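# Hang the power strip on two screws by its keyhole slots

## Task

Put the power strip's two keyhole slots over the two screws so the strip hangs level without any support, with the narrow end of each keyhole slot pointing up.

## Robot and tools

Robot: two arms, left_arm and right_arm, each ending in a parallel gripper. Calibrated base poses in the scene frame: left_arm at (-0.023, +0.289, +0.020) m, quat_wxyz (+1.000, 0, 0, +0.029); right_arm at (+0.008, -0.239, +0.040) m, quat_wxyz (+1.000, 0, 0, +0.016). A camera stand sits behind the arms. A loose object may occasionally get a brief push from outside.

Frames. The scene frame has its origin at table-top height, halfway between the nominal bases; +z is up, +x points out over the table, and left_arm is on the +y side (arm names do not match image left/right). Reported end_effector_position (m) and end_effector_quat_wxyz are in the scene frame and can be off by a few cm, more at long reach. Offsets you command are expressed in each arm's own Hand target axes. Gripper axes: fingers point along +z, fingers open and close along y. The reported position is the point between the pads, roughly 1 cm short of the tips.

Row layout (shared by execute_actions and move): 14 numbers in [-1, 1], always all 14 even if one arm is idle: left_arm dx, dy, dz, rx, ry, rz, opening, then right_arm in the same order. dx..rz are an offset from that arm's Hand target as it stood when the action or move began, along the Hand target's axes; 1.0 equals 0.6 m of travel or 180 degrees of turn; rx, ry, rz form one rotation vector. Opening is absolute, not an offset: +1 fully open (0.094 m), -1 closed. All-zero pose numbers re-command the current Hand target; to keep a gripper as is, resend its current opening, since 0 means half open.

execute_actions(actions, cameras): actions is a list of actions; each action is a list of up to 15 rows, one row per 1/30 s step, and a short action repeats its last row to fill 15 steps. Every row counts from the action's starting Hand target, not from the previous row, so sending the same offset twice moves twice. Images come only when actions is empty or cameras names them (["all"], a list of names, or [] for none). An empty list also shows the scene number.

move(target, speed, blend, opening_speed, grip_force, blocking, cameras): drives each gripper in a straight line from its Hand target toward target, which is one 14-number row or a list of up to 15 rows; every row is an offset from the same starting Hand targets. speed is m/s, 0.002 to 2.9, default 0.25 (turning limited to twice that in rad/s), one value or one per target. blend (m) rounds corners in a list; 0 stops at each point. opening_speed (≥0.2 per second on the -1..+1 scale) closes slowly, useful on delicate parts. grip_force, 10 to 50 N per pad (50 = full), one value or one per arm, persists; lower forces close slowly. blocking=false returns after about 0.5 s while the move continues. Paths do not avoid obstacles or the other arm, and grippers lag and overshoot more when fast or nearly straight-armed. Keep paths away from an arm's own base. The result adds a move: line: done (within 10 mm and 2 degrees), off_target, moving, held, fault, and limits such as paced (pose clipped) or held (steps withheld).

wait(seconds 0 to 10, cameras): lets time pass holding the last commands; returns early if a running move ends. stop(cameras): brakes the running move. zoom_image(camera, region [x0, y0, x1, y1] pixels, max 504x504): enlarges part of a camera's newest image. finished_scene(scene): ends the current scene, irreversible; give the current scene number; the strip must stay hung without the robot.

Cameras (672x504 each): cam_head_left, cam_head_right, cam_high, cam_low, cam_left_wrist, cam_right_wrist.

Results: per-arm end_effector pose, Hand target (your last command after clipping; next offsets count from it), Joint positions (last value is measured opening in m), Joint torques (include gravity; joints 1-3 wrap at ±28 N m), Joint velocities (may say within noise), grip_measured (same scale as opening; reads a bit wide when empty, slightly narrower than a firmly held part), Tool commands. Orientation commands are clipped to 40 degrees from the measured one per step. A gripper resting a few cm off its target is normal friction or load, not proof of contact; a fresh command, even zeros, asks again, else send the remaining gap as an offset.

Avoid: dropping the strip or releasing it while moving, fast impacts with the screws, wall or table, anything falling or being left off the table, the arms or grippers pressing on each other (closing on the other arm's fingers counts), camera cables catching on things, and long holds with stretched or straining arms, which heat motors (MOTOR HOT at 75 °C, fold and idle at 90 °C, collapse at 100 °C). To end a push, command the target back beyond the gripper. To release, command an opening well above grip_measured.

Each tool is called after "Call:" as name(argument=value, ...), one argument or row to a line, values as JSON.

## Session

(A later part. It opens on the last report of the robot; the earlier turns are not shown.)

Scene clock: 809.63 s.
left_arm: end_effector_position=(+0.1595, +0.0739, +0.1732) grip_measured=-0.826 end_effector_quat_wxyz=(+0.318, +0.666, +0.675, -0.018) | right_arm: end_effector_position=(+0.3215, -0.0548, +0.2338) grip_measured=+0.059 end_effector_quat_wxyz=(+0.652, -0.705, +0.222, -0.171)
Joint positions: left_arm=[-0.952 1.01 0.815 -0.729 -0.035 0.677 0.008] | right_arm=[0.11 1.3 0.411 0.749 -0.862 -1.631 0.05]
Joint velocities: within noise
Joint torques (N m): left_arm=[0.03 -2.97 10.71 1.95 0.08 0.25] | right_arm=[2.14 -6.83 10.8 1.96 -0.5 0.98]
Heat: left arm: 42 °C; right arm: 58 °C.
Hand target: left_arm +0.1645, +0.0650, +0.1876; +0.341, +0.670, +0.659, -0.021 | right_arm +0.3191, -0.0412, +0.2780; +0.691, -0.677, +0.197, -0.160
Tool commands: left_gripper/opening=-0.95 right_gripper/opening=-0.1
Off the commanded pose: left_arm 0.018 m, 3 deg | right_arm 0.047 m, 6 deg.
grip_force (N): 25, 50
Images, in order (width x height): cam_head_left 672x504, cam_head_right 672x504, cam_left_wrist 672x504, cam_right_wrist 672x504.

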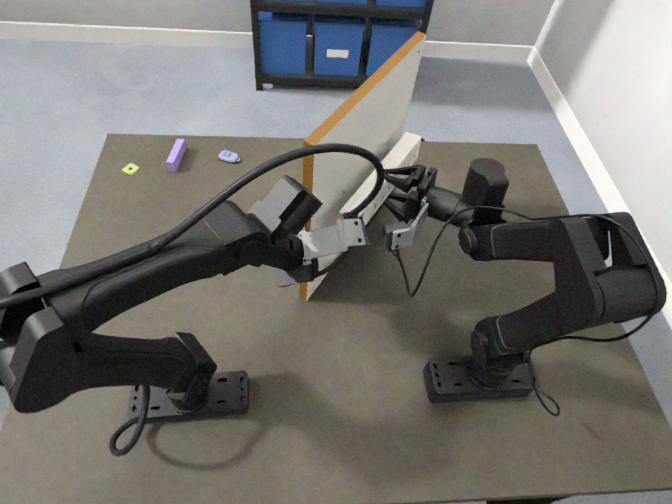

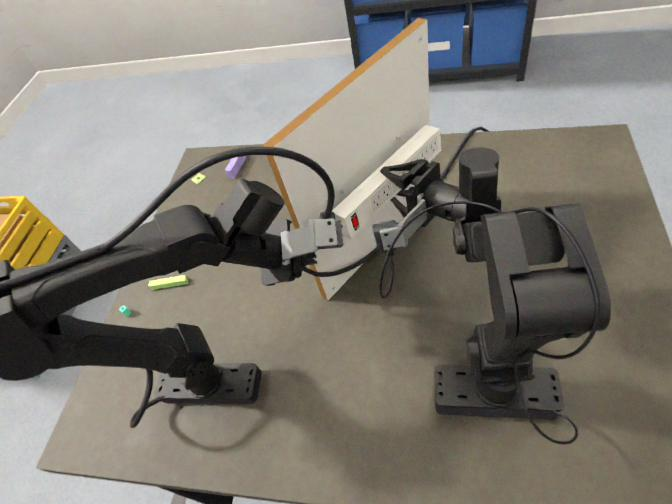

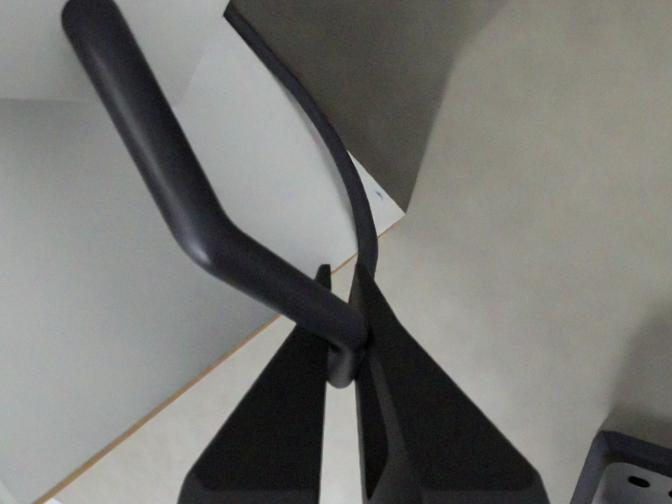

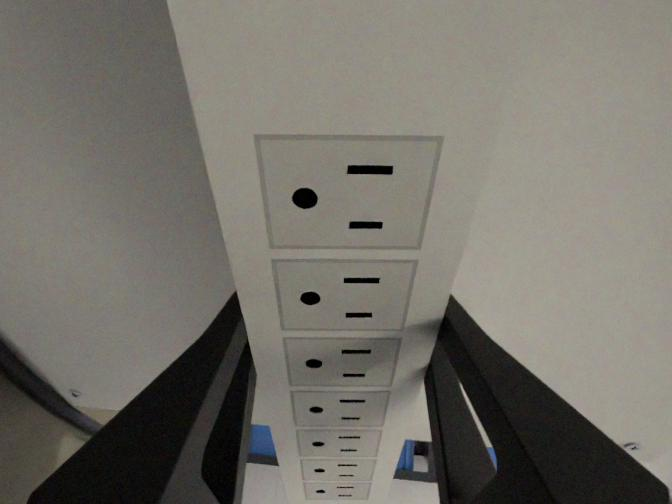

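Call:
move(
  target=[-0.0120,0.0108,-0.0192,0,0,0,-0.95,-0.0028,-0.0499,0.0003,0.0207,0.0090,-0.0180,-0.1],
  speed=0.04,
  cameras=["cam_head_left","cam_head_right"],
)

Call:
zoom_image(
  camera="cam_head_right",
  region=[320, 110, 440, 230],
)

Call:
zoom_image(
  camera="cam_head_left",
  region=[320, 110, 440, 230],
)

Scene clock: 856.80 s.
left_arm: end_effector_position=(+0.1598, +0.0741, +0.1899) grip_measured=-0.826 end_effector_quat_wxyz=(+0.321, +0.665, +0.674, -0.017) | right_arm: end_effector_position=(+0.3210, -0.0540, +0.2574) grip_measured=+0.059 end_effector_quat_wxyz=(+0.662, -0.693, +0.210, -0.196)
Joint positions: left_arm=[-0.952 1.01 0.877 -0.785 -0.037 0.677 0.008] | right_arm=[0.124 1.241 0.426 0.744 -0.83 -1.617 0.05]
Joint torques (N m): left_arm=[0.03 -2.37 10.67 1.96 0.1 0.25] | right_arm=[2.21 -6.35 11.37 2.19 -0.34 1.01]
Heat: left arm: 44 °C; right arm: 62 °C.
Hand target: left_arm +0.1645, +0.0651, +0.2026; +0.341, +0.670, +0.659, -0.021 | right_arm +0.3190, -0.0411, +0.3080; +0.705, -0.657, +0.182, -0.195
Off the commanded pose: left_arm 0.016 m, 3 deg | right_arm 0.052 m, 7 deg.
grip_force (N): 25, 50
move: off_target (left_arm, right_arm)
Images, in order (width x height): cam_head_left 672x504, cam_head_right 672x504.

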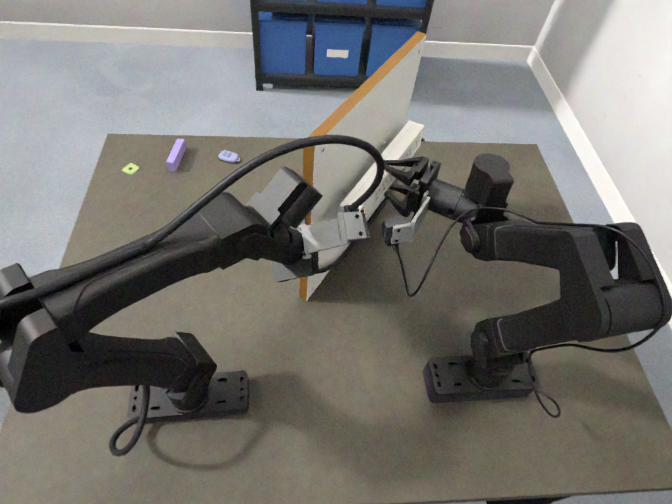

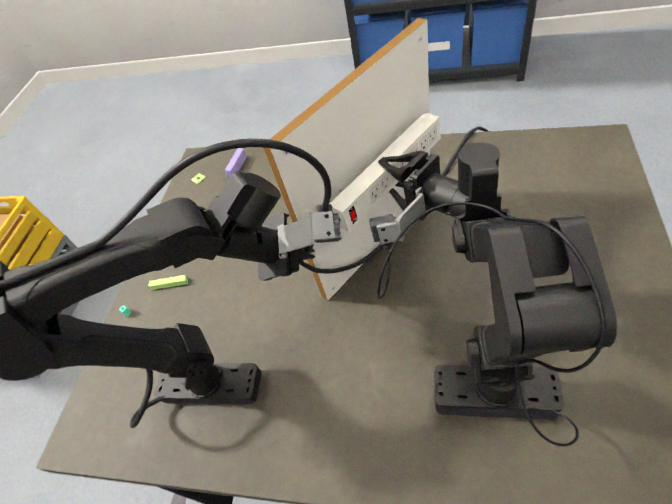

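Scaled by 4.200.

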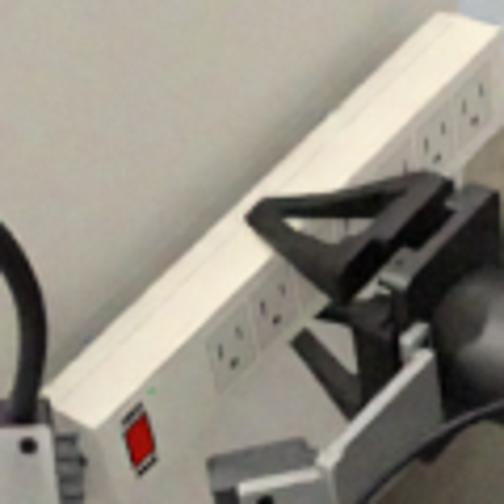

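Scaled by 4.200.

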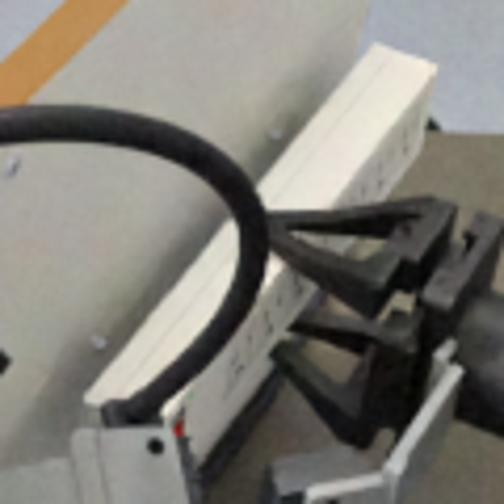

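Call:
move(
  target=[0.0282,0.0228,-0.0048,0,0,0,-0.95,0.0040,0.0025,0.0363,0,0,0,-0.1],
  speed=0.03,
  cameras=["cam_head_left","cam_head_right"],
)

Call:
zoom_image(
  camera="cam_head_right",
  region=[320, 100, 440, 220],
)

Call:
zoom_image(
  camera="cam_head_left",
  region=[320, 100, 440, 220],
)

Scene clock: 880.80 s.
left_arm: end_effector_position=(+0.1664, +0.0867, +0.1904) grip_measured=-0.826 end_effector_quat_wxyz=(+0.317, +0.668, +0.673, -0.036) | right_arm: end_effector_position=(+0.3282, -0.0393, +0.2639) grip_measured=+0.059 end_effector_quat_wxyz=(+0.660, -0.694, +0.202, -0.204)
Joint positions: left_arm=[-0.835 0.997 0.877 -0.807 0.071 0.763 0.008] | right_arm=[0.183 1.274 0.471 0.741 -0.773 -1.631 0.05]
Joint torques (N m): left_arm=[0.68 -2.43 10.1 2.04 -0.19 0.31] | right_arm=[2.33 -3.29 12.01 2.35 -0.25 1.05]
Heat: left arm: 46 °C; right arm: 63 °C.
Hand target: left_arm +0.1778, +0.0826, +0.2027; +0.342, +0.670, +0.659, -0.021 | right_arm +0.3323, -0.0237, +0.3082; +0.705, -0.657, +0.182, -0.195
Off the commanded pose: left_arm 0.017 m, 4 deg | right_arm 0.047 m, 7 deg.
grip_force (N): 25, 50
move: off_target (left_arm, right_arm)
Images, in order (width x height): cam_head_left 672x504, cam_head_right 672x504.

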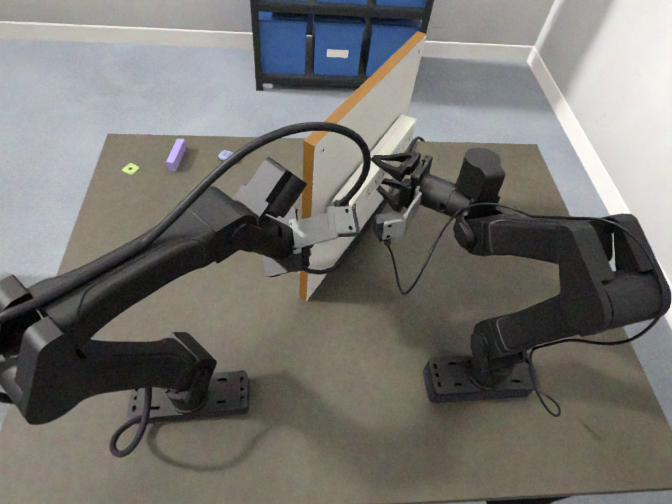

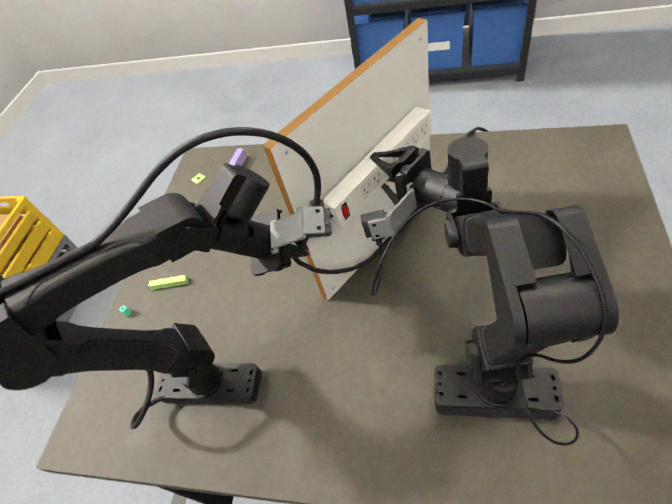

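Scaled by 4.200.

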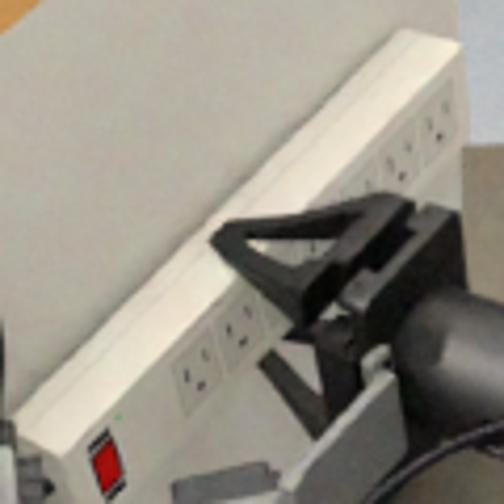

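Scaled by 4.200.

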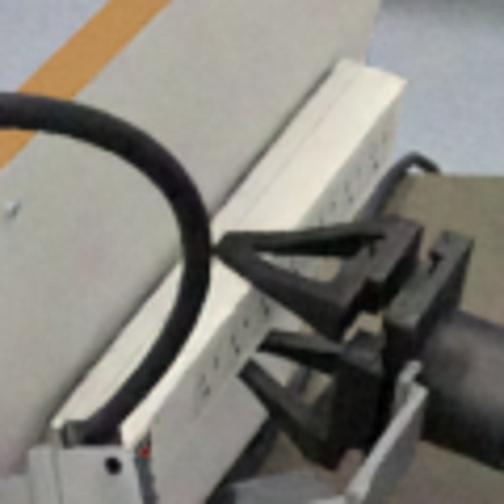

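Call:
execute_actions(
  actions=[],
  cameras=["cam_high","cam_low","cam_left_wrist","cam_right_wrist"],
)

Scene clock: 896.73 s.
left_arm: end_effector_position=(+0.1663, +0.0866, +0.1904) grip_measured=-0.826 end_effector_quat_wxyz=(+0.317, +0.668, +0.672, -0.036) | right_arm: end_effector_position=(+0.3282, -0.0393, +0.2639) grip_measured=+0.059 end_effector_quat_wxyz=(+0.660, -0.694, +0.202, -0.204)
Joint positions: left_arm=[-0.835 0.997 0.877 -0.807 0.071 0.764 0.008] | right_arm=[0.183 1.274 0.471 0.741 -0.773 -1.631 0.05]
Joint velocities: within noise
Joint torques (N m): left_arm=[0.62 -2.43 10.11 2.04 -0.2 0.3] | right_arm=[2.37 -3.26 12.03 2.35 -0.26 1.05]
Heat: left arm: 46 °C; right arm: 64 °C.
Hand target: left_arm +0.1778, +0.0826, +0.2027; +0.342, +0.670, +0.659, -0.021 | right_arm +0.3323, -0.0237, +0.3082; +0.705, -0.657, +0.182, -0.195
Tool commands: left_gripper/opening=-0.95 right_gripper/opening=-0.1
Off the commanded pose: left_arm 0.017 m, 4 deg | right_arm 0.047 m, 7 deg.
grip_force (N): 25, 50
Images, in order (width x height): cam_high 672x504, cam_low 672x504, cam_left_wrist 672x504, cam_right_wrist 672x504.

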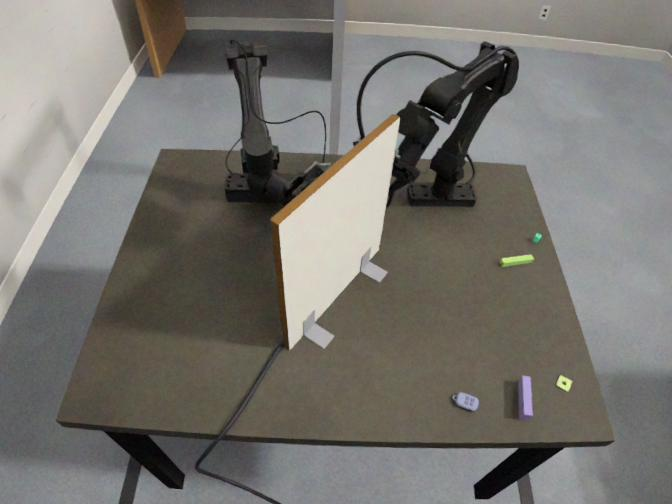

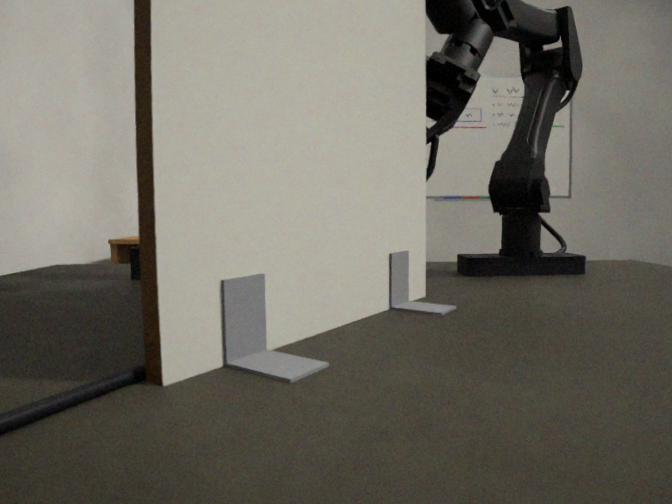

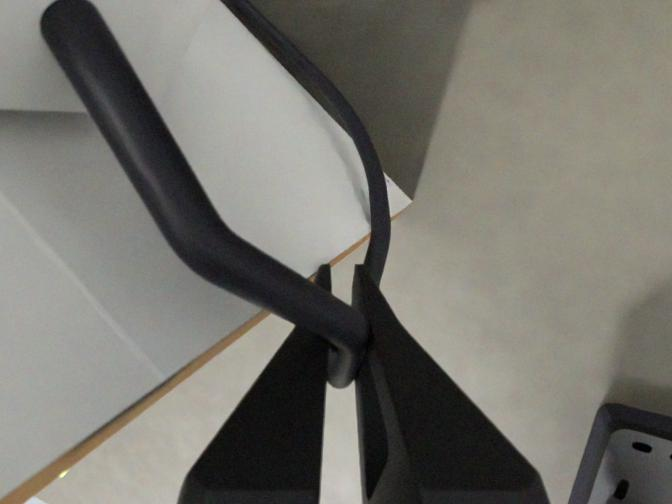

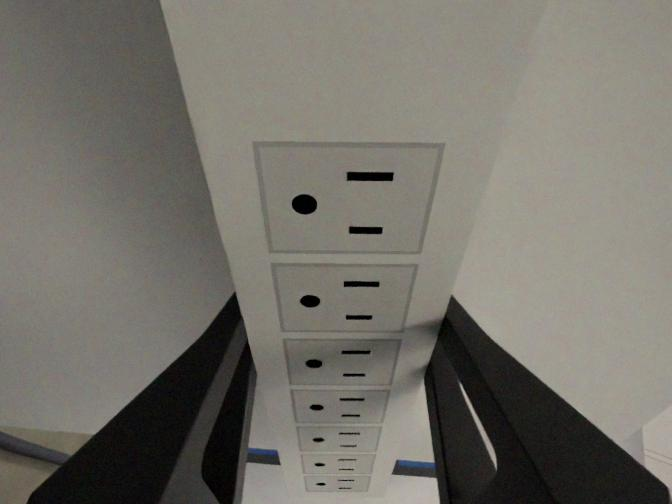

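Call:
move(
  target=[-0.0080,0.0072,-0.0128,0,0,0,-0.95,-0.0007,0,-0.0066,0,0,0.022,-0.1],
  speed=0.03,
  cameras=["cam_head_left","cam_head_right"],
)

Call:
zoom_image(
  camera="cam_head_right",
  region=[320, 90, 440, 210],
)

Call:
zoom_image(
  camera="cam_head_left",
  region=[320, 90, 440, 210],
)

Scene clock: 914.00 s.
left_arm: end_effector_position=(+0.1674, +0.0894, +0.1999) grip_measured=-0.826 end_effector_quat_wxyz=(+0.317, +0.667, +0.673, -0.030) | right_arm: end_effector_position=(+0.3282, -0.0393, +0.2628) grip_measured=+0.059 end_effector_quat_wxyz=(+0.665, -0.689, +0.222, -0.185)
Joint positions: left_arm=[-0.832 0.997 0.916 -0.844 0.061 0.768 0.008] | right_arm=[0.183 1.274 0.471 0.735 -0.772 -1.578 0.05]
Joint torques (N m): left_arm=[0.39 -1.89 10.5 2.06 -0.07 0.27] | right_arm=[1.61 -4.18 11.55 2.34 -0.39 1.16]
Heat: left arm: 47 °C; right arm: 65 °C.
Hand target: left_arm +0.1779, +0.0826, +0.2128; +0.342, +0.670, +0.659, -0.021 | right_arm +0.3299, -0.0268, +0.3079; +0.712, -0.650, +0.204, -0.171
Off the commanded pose: left_arm 0.018 m, 3 deg | right_arm 0.047 m, 7 deg.
grip_force (N): 25, 50
move: off_target (left_arm, right_arm)
Images, in order (width x height): cam_head_left 672x504, cam_head_right 672x504.

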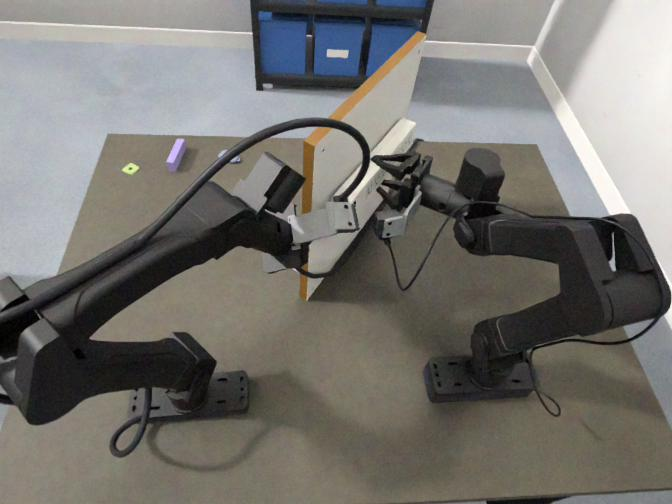

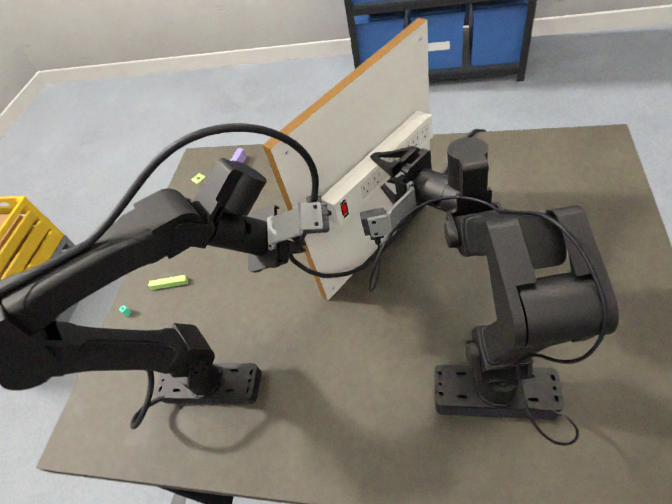

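Scaled by 4.200.

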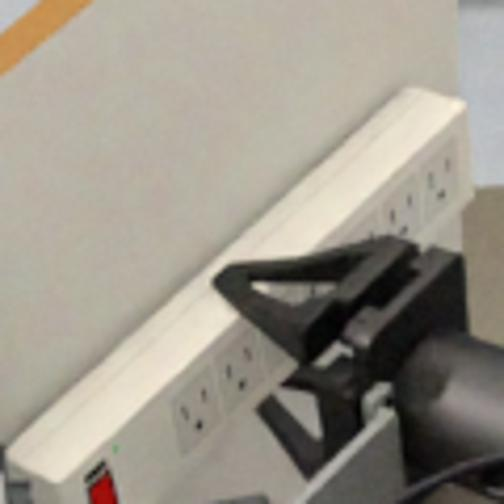

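Scaled by 4.200.

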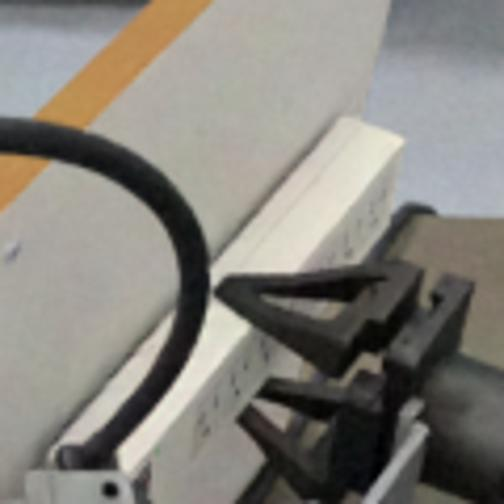

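Call:
move(
  target=[0.0077,0.0062,-0.0013,0,0,0,-0.95,0.0010,0,0.0132,0,0,0,-0.1],
  speed=0.02,
)

Call:
move(
  target=[0,0,0,0,0,0,-0.95,0.0010,0,0.0132,0,0,0,-0.1],
  speed=0.02,
  cameras=["cam_head_left","cam_head_right"],
)

Call:
zoom_image(
  camera="cam_head_right",
  region=[310, 90, 430, 210],
)

Call:
zoom_image(
  camera="cam_head_left",
  region=[320, 90, 440, 210],
)

Scene clock: 940.87 s.
left_arm: end_effector_position=(+0.1698, +0.0925, +0.1998) grip_measured=-0.826 end_effector_quat_wxyz=(+0.317, +0.669, +0.672, -0.033) | right_arm: end_effector_position=(+0.3293, -0.0370, +0.2622) grip_measured=+0.059 end_effector_quat_wxyz=(+0.663, -0.690, +0.225, -0.184)
Joint positions: left_arm=[-0.801 0.997 0.916 -0.847 0.088 0.795 0.008] | right_arm=[0.194 1.278 0.477 0.728 -0.758 -1.575 0.05]
Joint torques (N m): left_arm=[0.46 -2.03 10.45 2.05 -0.11 0.24] | right_arm=[2.28 -2.89 12.41 2.42 -0.33 1.13]
Heat: left arm: 45 °C; right arm: 65 °C.
Hand target: left_arm +0.1814, +0.0872, +0.2128; +0.342, +0.670, +0.659, -0.021 | right_arm +0.3345, -0.0204, +0.3083; +0.712, -0.650, +0.204, -0.170
Off the commanded pose: left_arm 0.018 m, 4 deg | right_arm 0.049 m, 8 deg.
grip_force (N): 25, 50
move: off_target (left_arm, right_arm)

Scene clock: 941.77 s.
left_arm: end_effector_position=(+0.1698, +0.0924, +0.1998) grip_measured=-0.826 end_effector_quat_wxyz=(+0.317, +0.669, +0.672, -0.033) | right_arm: end_effector_position=(+0.3295, -0.0366, +0.2621) grip_measured=+0.059 end_effector_quat_wxyz=(+0.664, -0.689, +0.224, -0.183)
Joint positions: left_arm=[-0.8 0.997 0.916 -0.847 0.089 0.795 0.008] | right_arm=[0.194 1.282 0.477 0.735 -0.761 -1.574 0.05]
Joint torques (N m): left_arm=[0.62 -2.02 10.45 2.05 -0.11 0.26] | right_arm=[3.7 -1.81 13.55 2.4 -0.09 1.12]
Heat: left arm: 45 °C; right arm: 65 °C.
Hand target: left_arm +0.1815, +0.0873, +0.2128; +0.342, +0.670, +0.659, -0.021 | right_arm +0.3391, -0.0140, +0.3088; +0.712, -0.650, +0.204, -0.171
Off the commanded pose: left_arm 0.018 m, 4 deg | right_arm 0.053 m, 8 deg.
grip_force (N): 25, 50
move: off_target (left_arm, right_arm)
Images, in order (width x height): cam_head_left 672x504, cam_head_right 672x504.

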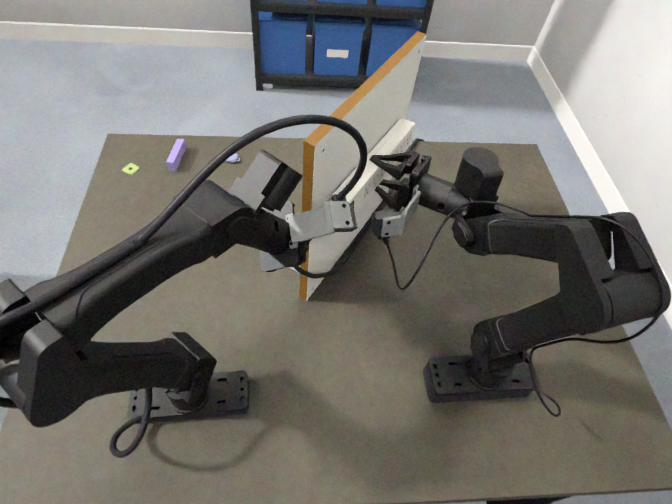

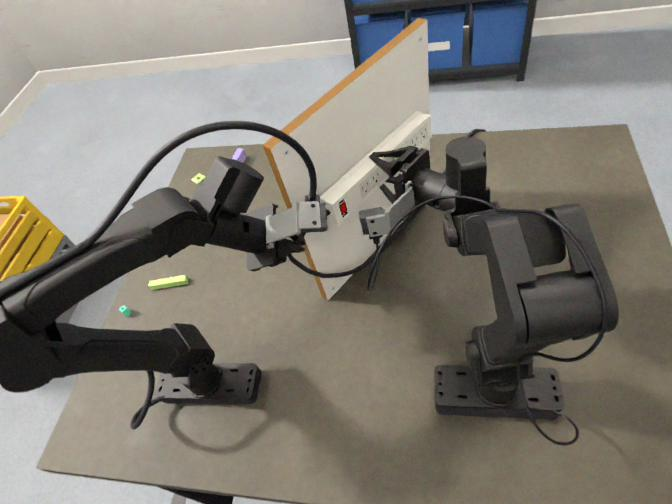

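Scaled by 4.200.

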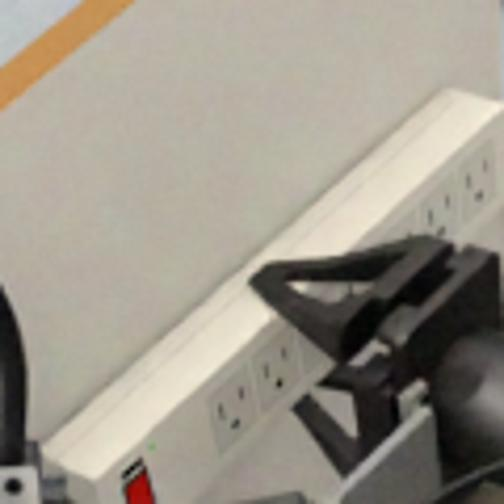

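Scaled by 4.200.

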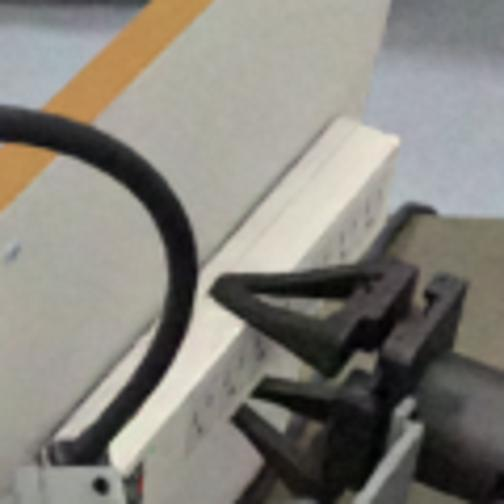

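Call:
zoom_image(
  camera="cam_head_right",
  region=[305, 170, 365, 230],
)

Call:
zoom_image(
  camera="cam_head_right",
  region=[380, 90, 440, 150],
)

Call:
zoom_image(
  camera="cam_head_left",
  region=[315, 165, 375, 225],
)

Call:
zoom_image(
  camera="cam_head_left",
  region=[375, 95, 435, 155],
)

Scaled by 8.400.

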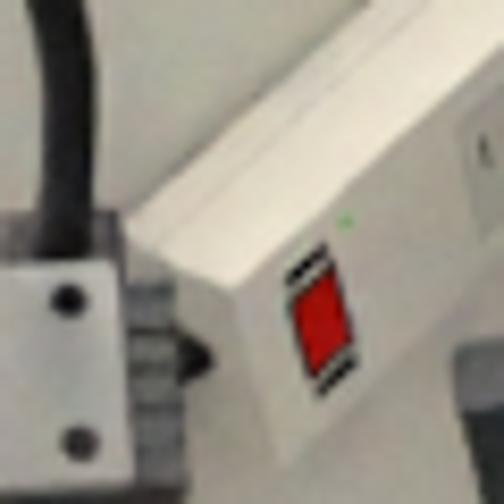

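Scaled by 8.400.

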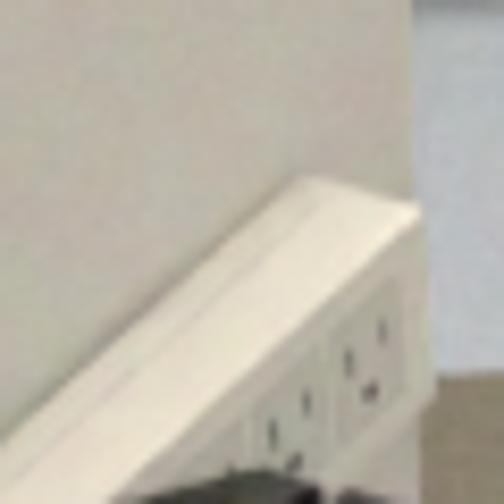

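Scaled by 8.400.

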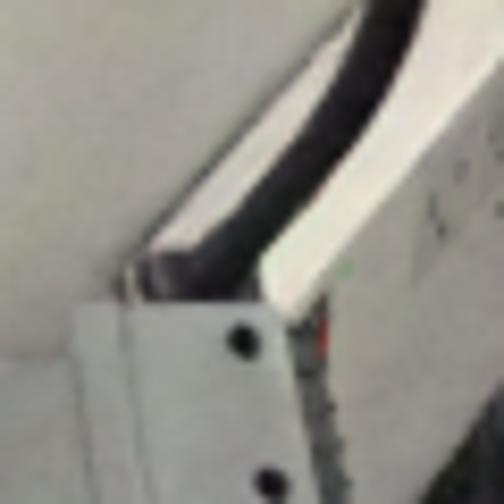

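Scaled by 8.400.

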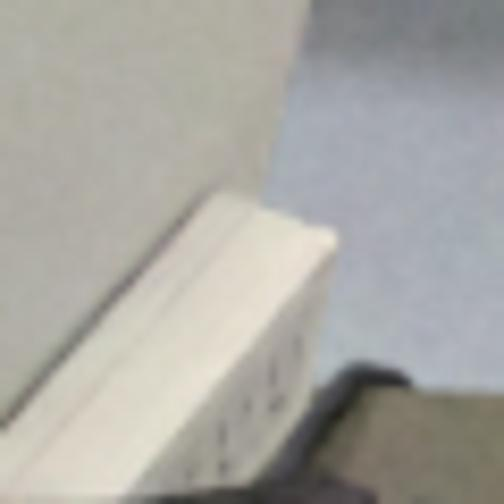

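Call:
move(
  target=[0.0042,-0.0065,-0.0062,0,0,0,-0.95,-0.0137,0.0007,-0.0035,0,0,0,-0.1],
  speed=0.02,
)

Scene clock: 974.77 s.
left_arm: end_effector_position=(+0.1690, +0.0936, +0.2020) grip_measured=-0.826 end_effector_quat_wxyz=(+0.320, +0.668, +0.671, -0.032) | right_arm: end_effector_position=(+0.3297, -0.0366, +0.2621) grip_measured=+0.059 end_effector_quat_wxyz=(+0.664, -0.689, +0.225, -0.183)
Joint positions: left_arm=[-0.8 0.986 0.916 -0.851 0.087 0.797 0.008] | right_arm=[0.194 1.282 0.477 0.734 -0.76 -1.573 0.05]
Joint torques (N m): left_arm=[0.36 -2.89 9.47 1.97 -0.11 0.23] | right_arm=[5.09 -3.84 11.97 2.36 0.06 1.15]
Heat: left arm: 45 °C; right arm: 76 °C. Fold the right arm in close to its base, or ease its load, before you think long.
Hand target: left_arm +0.1768, +0.0909, +0.2127; +0.342, +0.670, +0.659, -0.021 | right_arm +0.3310, -0.0115, +0.3088; +0.712, -0.650, +0.205, -0.170
Off the commanded pose: left_arm 0.013 m, 3 deg | right_arm 0.053 m, 8 deg.
MOTOR HOT: joint 3 (elbow) of the right arm reports 76 °C; the controller's stop level is 90 °C. To cool a motor, set the load down, stop pushing, or move to a pose that needs little force.
grip_force (N): 25, 50
move: off_target (left_arm, right_arm)

Call:
move(
  target=[0,0,0,0,0,0,-0.95,0.0168,0.0368,-0.0300,0,0,0,-0.1],
  speed=0.04,
)

Scene clock: 980.03 s.
left_arm: end_effector_position=(+0.1690, +0.0936, +0.2020) grip_measured=-0.826 end_effector_quat_wxyz=(+0.320, +0.669, +0.670, -0.032) | right_arm: end_effector_position=(+0.3293, -0.0372, +0.2613) grip_measured=+0.059 end_effector_quat_wxyz=(+0.678, -0.680, +0.212, -0.181)
Joint positions: left_arm=[-0.8 0.986 0.916 -0.851 0.087 0.798 0.008] | right_arm=[0.179 1.328 0.454 0.853 -0.796 -1.543 0.05]
Joint torques (N m): left_arm=[0.38 -2.88 9.47 1.96 -0.11 0.22] | right_arm=[1.25 -2.78 8.05 2.44 -0.13 0.89]
Heat: left arm: 44 °C; right arm: 74 °C. Fold the right arm in close to its base, or ease its load, before you think long.
Hand target: left_arm +0.1768, +0.0909, +0.2127; +0.342, +0.670, +0.659, -0.021 | right_arm +0.3299, -0.0299, +0.2848; +0.712, -0.650, +0.205, -0.170
Off the commanded pose: left_arm 0.013 m, 3 deg | right_arm 0.025 m, 5 deg.
MOTOR HOT: still on. Joint 3 (elbow) of the right arm reports 74 °C.
grip_force (N): 25, 50
move: off_target (left_arm, right_arm)

Call:
wait(
  seconds=0.1,
  cameras=["cam_head_left","cam_head_right","cam_right_wrist","cam_left_wrist"],
)

Call:
zoom_image(
  camera="cam_head_right",
  region=[310, 90, 430, 210],
)

Call:
zoom_image(
  camera="cam_head_left",
  region=[320, 90, 440, 210],
)

Scene clock: 985.07 s.
left_arm: end_effector_position=(+0.1690, +0.0936, +0.2020) grip_measured=-0.826 end_effector_quat_wxyz=(+0.320, +0.669, +0.670, -0.032) | right_arm: end_effector_position=(+0.3293, -0.0372, +0.2613) grip_measured=+0.059 end_effector_quat_wxyz=(+0.679, -0.680, +0.212, -0.181)
Joint positions: left_arm=[-0.8 0.986 0.916 -0.851 0.087 0.798 0.008] | right_arm=[0.179 1.328 0.454 0.854 -0.796 -1.543 0.05]
Joint torques (N m): left_arm=[0.38 -2.88 9.46 1.96 -0.11 0.22] | right_arm=[1.22 -2.84 8.08 2.47 -0.14 0.89]
Heat: left arm: 44 °C; right arm: 71 °C.
Hand target: left_arm +0.1768, +0.0909, +0.2127; +0.342, +0.670, +0.659, -0.021 | right_arm +0.3299, -0.0299, +0.2849; +0.712, -0.650, +0.204, -0.170
Tool commands: left_gripper/opening=-0.95 right_gripper/opening=-0.1
Off the commanded pose: left_arm 0.013 m, 3 deg | right_arm 0.025 m, 5 deg.
MOTOR HOT: cleared for the motors of the right arm.
grip_force (N): 25, 50
wait: 0.10 s; at rest from the start
Images, in order (width x height): cam_head_left 672x504, cam_head_right 672x504, cam_left_wrist 672x504, cam_right_wrist 672x504.

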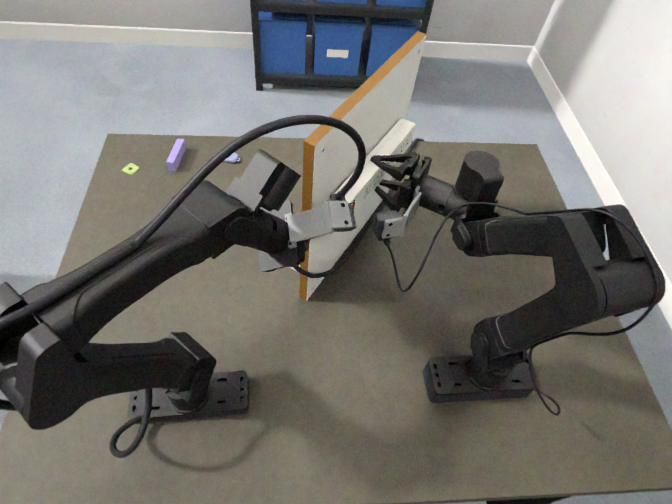

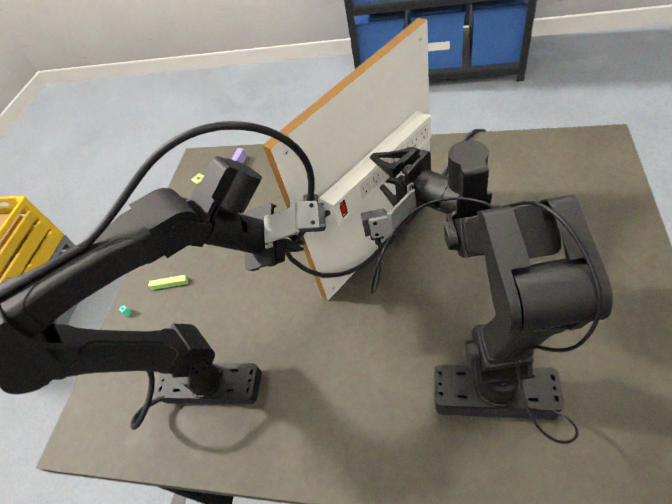

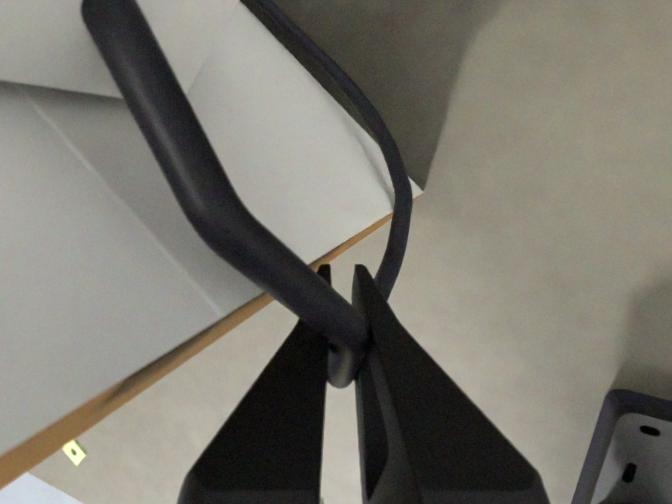

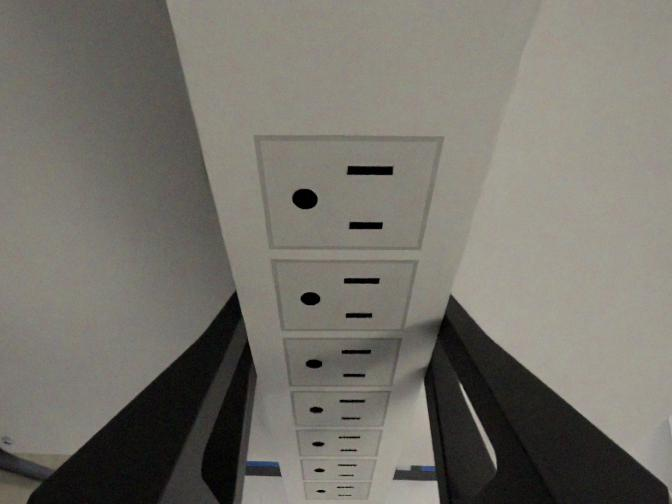

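Scaled by 4.200.

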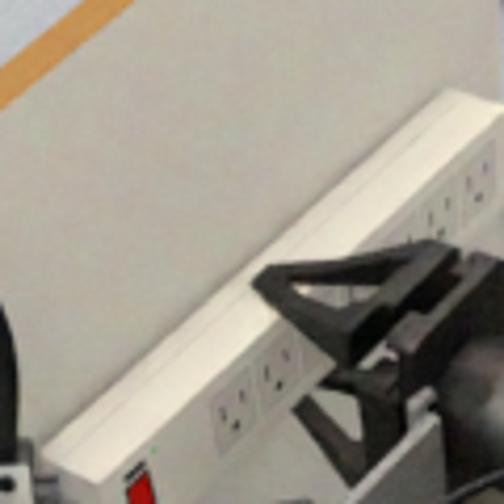

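Scaled by 4.200.

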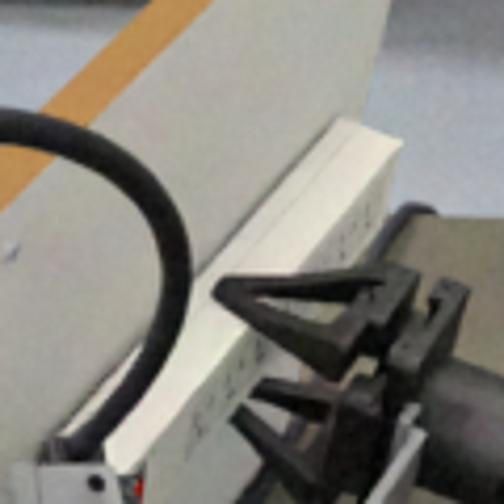

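Call:
move(
  target=[0.0080,-0.0072,0.0128,0,0,0,-0.95,0.0023,0.0332,-0.0024,0,0,0,-0.1],
  speed=0.03,
)

Scene clock: 989.53 s.
left_arm: end_effector_position=(+0.1678, +0.0957, +0.1988) grip_measured=-0.826 end_effector_quat_wxyz=(+0.318, +0.670, +0.671, -0.030) | right_arm: end_effector_position=(+0.3295, -0.0372, +0.2573) grip_measured=+0.059 end_effector_quat_wxyz=(+0.695, -0.665, +0.196, -0.193)
Joint positions: left_arm=[-0.8 0.979 0.903 -0.851 0.083 0.8 0.008] | right_arm=[0.177 1.407 0.413 1.051 -0.803 -1.514 0.05]
Joint torques (N m): left_arm=[0.38 -2.84 6.74 2.32 -0.07 0.2] | right_arm=[1.55 -2.48 7.04 1.96 0.01 0.7]
Heat: left arm: 44 °C; right arm: 69 °C.
Hand target: left_arm +0.1767, +0.0910, +0.2026; +0.342, +0.670, +0.659, -0.021 | right_arm +0.3298, -0.0299, +0.2650; +0.712, -0.650, +0.204, -0.170
Off the commanded pose: left_arm 0.011 m, 3 deg | right_arm 0.011 m, 4 deg.
grip_force (N): 25, 50
move: off_target (left_arm, right_arm)

Call:
move(
  target=[0.0064,-0.0058,0.0102,0,0,0,-0.95,0.0017,0.0249,-0.0018,0,0,0,-0.1],
  speed=0.03,
  cameras=["cam_head_left","cam_head_right"],
)

Call:
zoom_image(
  camera="cam_head_right",
  region=[310, 90, 430, 210],
)

Call:
zoom_image(
  camera="cam_head_left",
  region=[320, 90, 440, 210],
)

Scene clock: 994.70 s.
left_arm: end_effector_position=(+0.1690, +0.0956, +0.1929) grip_measured=-0.826 end_effector_quat_wxyz=(+0.321, +0.668, +0.670, -0.028) | right_arm: end_effector_position=(+0.3296, -0.0370, +0.2543) grip_measured=+0.059 end_effector_quat_wxyz=(+0.706, -0.653, +0.185, -0.202)
Joint positions: left_arm=[-0.8 0.971 0.872 -0.818 0.079 0.8 0.008] | right_arm=[0.177 1.475 0.389 1.2 -0.804 -1.492 0.05]
Joint torques (N m): left_arm=[0.39 -2.54 6.53 2.31 -0.02 0.2] | right_arm=[1.62 -2.43 6.01 1.5 0.08 0.55]
Heat: left arm: 43 °C; right arm: 65 °C.
Hand target: left_arm +0.1767, +0.0909, +0.1946; +0.342, +0.670, +0.659, -0.021 | right_arm +0.3298, -0.0299, +0.2499; +0.712, -0.650, +0.204, -0.171
Off the commanded pose: left_arm 0.009 m, 3 deg | right_arm 0.008 m, 4 deg.
grip_force (N): 25, 50
move: off_target (left_arm, right_arm)
Images, in order (width x height): cam_head_left 672x504, cam_head_right 672x504.

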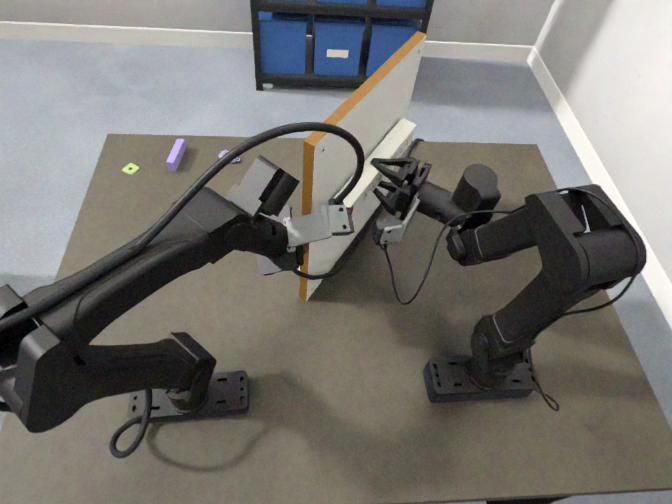

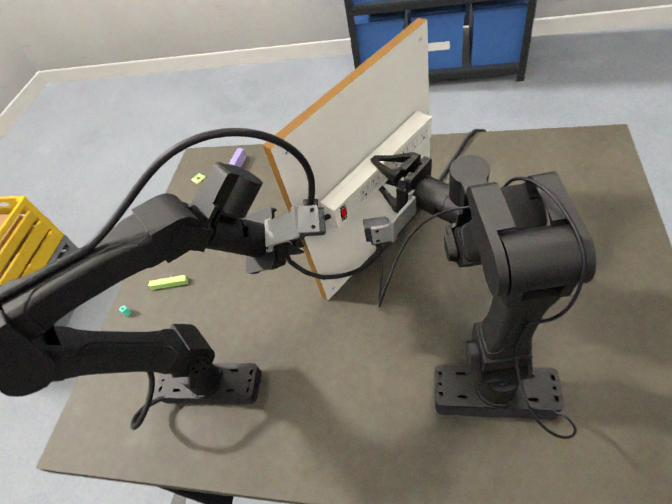

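Scaled by 4.200.

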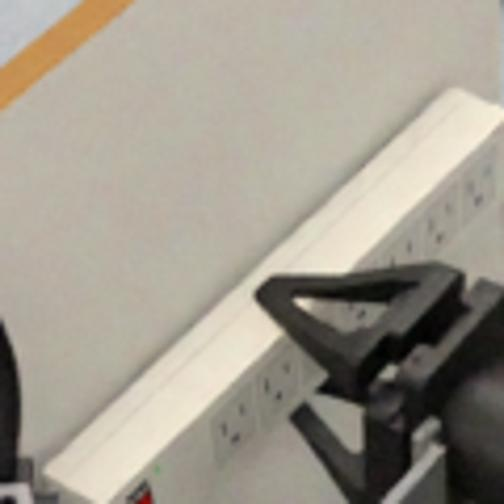

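Scaled by 4.200.

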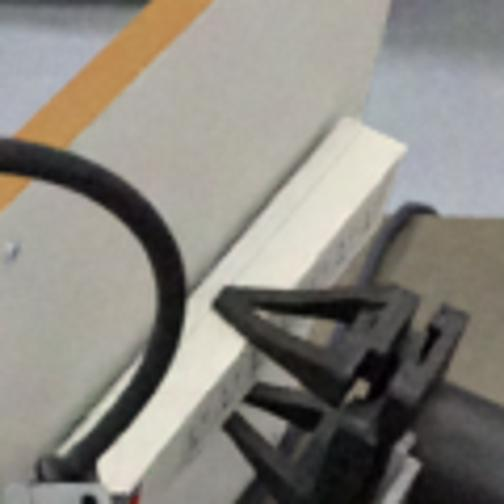

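Call:
move(
  target=[-0.0128,0.0115,-0.0204,0,0,0,-0.95,-0.0034,-0.0498,0.0036,0,0,0,-0.1],
  speed=0.04,
)

Scene clock: 1020.67 s.
left_arm: end_effector_position=(+0.1686, +0.0960, +0.1979) grip_measured=-0.826 end_effector_quat_wxyz=(+0.322, +0.669, +0.670, -0.028) | right_arm: end_effector_position=(+0.3290, -0.0376, +0.2558) grip_measured=+0.059 end_effector_quat_wxyz=(+0.692, -0.667, +0.199, -0.192)
Joint positions: left_arm=[-0.8 0.971 0.892 -0.837 0.079 0.802 0.008] | right_arm=[0.177 1.399 0.411 1.034 -0.8 -1.518 0.05]
Joint torques (N m): left_arm=[0.38 -1.77 10.91 1.93 -0.01 0.19] | right_arm=[1.48 -6.16 9.43 1.48 -0.03 0.79]
Heat: left arm: 43 °C; right arm: 59 °C.
Hand target: left_arm +0.1767, +0.0909, +0.2106; +0.342, +0.670, +0.659, -0.021 | right_arm +0.3299, -0.0299, +0.2799; +0.712, -0.650, +0.204, -0.171
Off the commanded pose: left_arm 0.016 m, 3 deg | right_arm 0.025 m, 4 deg.
grip_force (N): 25, 50
move: off_target (left_arm, right_arm)

Call:
move(
  target=[-0.0064,0.0058,-0.0102,0,0,0,-0.95,-0.0023,-0.0332,0.0024,0,0,0,-0.1],
  speed=0.04,
  cameras=["cam_head_left","cam_head_right"],
)

Call:
zoom_image(
  camera="cam_head_right",
  region=[310, 90, 430, 210],
)

Call:
zoom_image(
  camera="cam_head_left",
  region=[320, 90, 440, 210],
)

Scene clock: 1025.40 s.
left_arm: end_effector_position=(+0.1694, +0.0951, +0.2080) grip_measured=-0.826 end_effector_quat_wxyz=(+0.326, +0.668, +0.669, -0.028) | right_arm: end_effector_position=(+0.3290, -0.0376, +0.2612) grip_measured=+0.059 end_effector_quat_wxyz=(+0.682, -0.676, +0.218, -0.174)
Joint positions: left_arm=[-0.8 0.976 0.929 -0.862 0.079 0.802 0.008] | right_arm=[0.177 1.333 0.449 0.872 -0.8 -1.518 0.05]
Joint torques (N m): left_arm=[0.4 -1.57 10.63 1.87 -0.02 0.19] | right_arm=[1.36 -6.53 10.66 1.79 -0.09 0.82]
Heat: left arm: 43 °C; right arm: 60 °C.
Hand target: left_arm +0.1768, +0.0909, +0.2186; +0.342, +0.670, +0.659, -0.021 | right_arm +0.3299, -0.0298, +0.2999; +0.712, -0.650, +0.204, -0.170
Off the commanded pose: left_arm 0.014 m, 2 deg | right_arm 0.040 m, 5 deg.
grip_force (N): 25, 50
move: off_target (left_arm, right_arm)
Images, in order (width x height): cam_head_left 672x504, cam_head_right 672x504.

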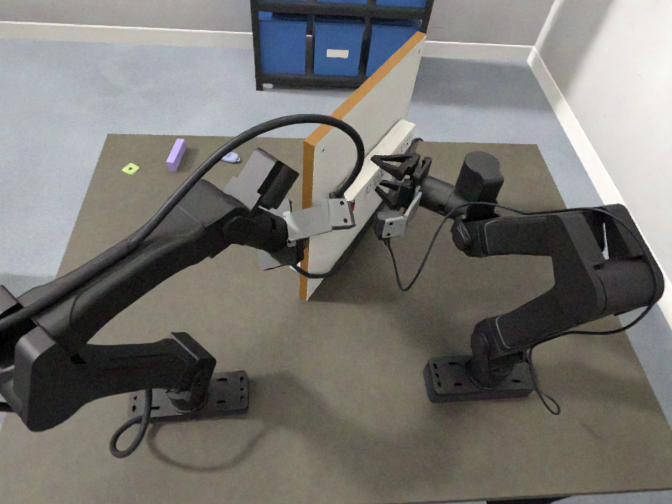

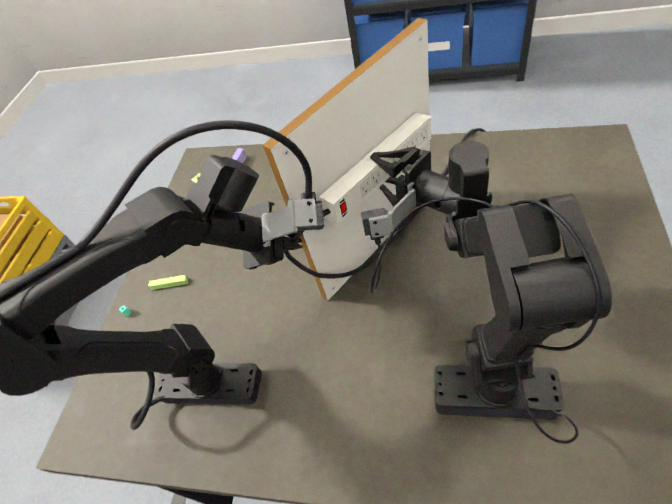

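Scaled by 4.200.

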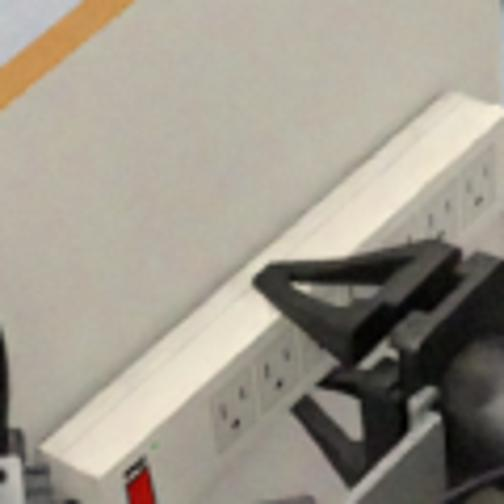

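Scaled by 4.200.

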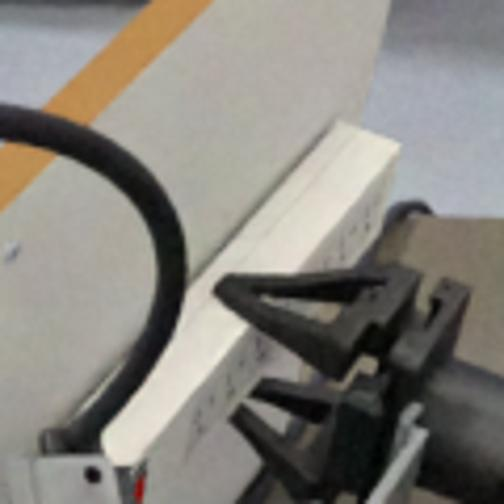

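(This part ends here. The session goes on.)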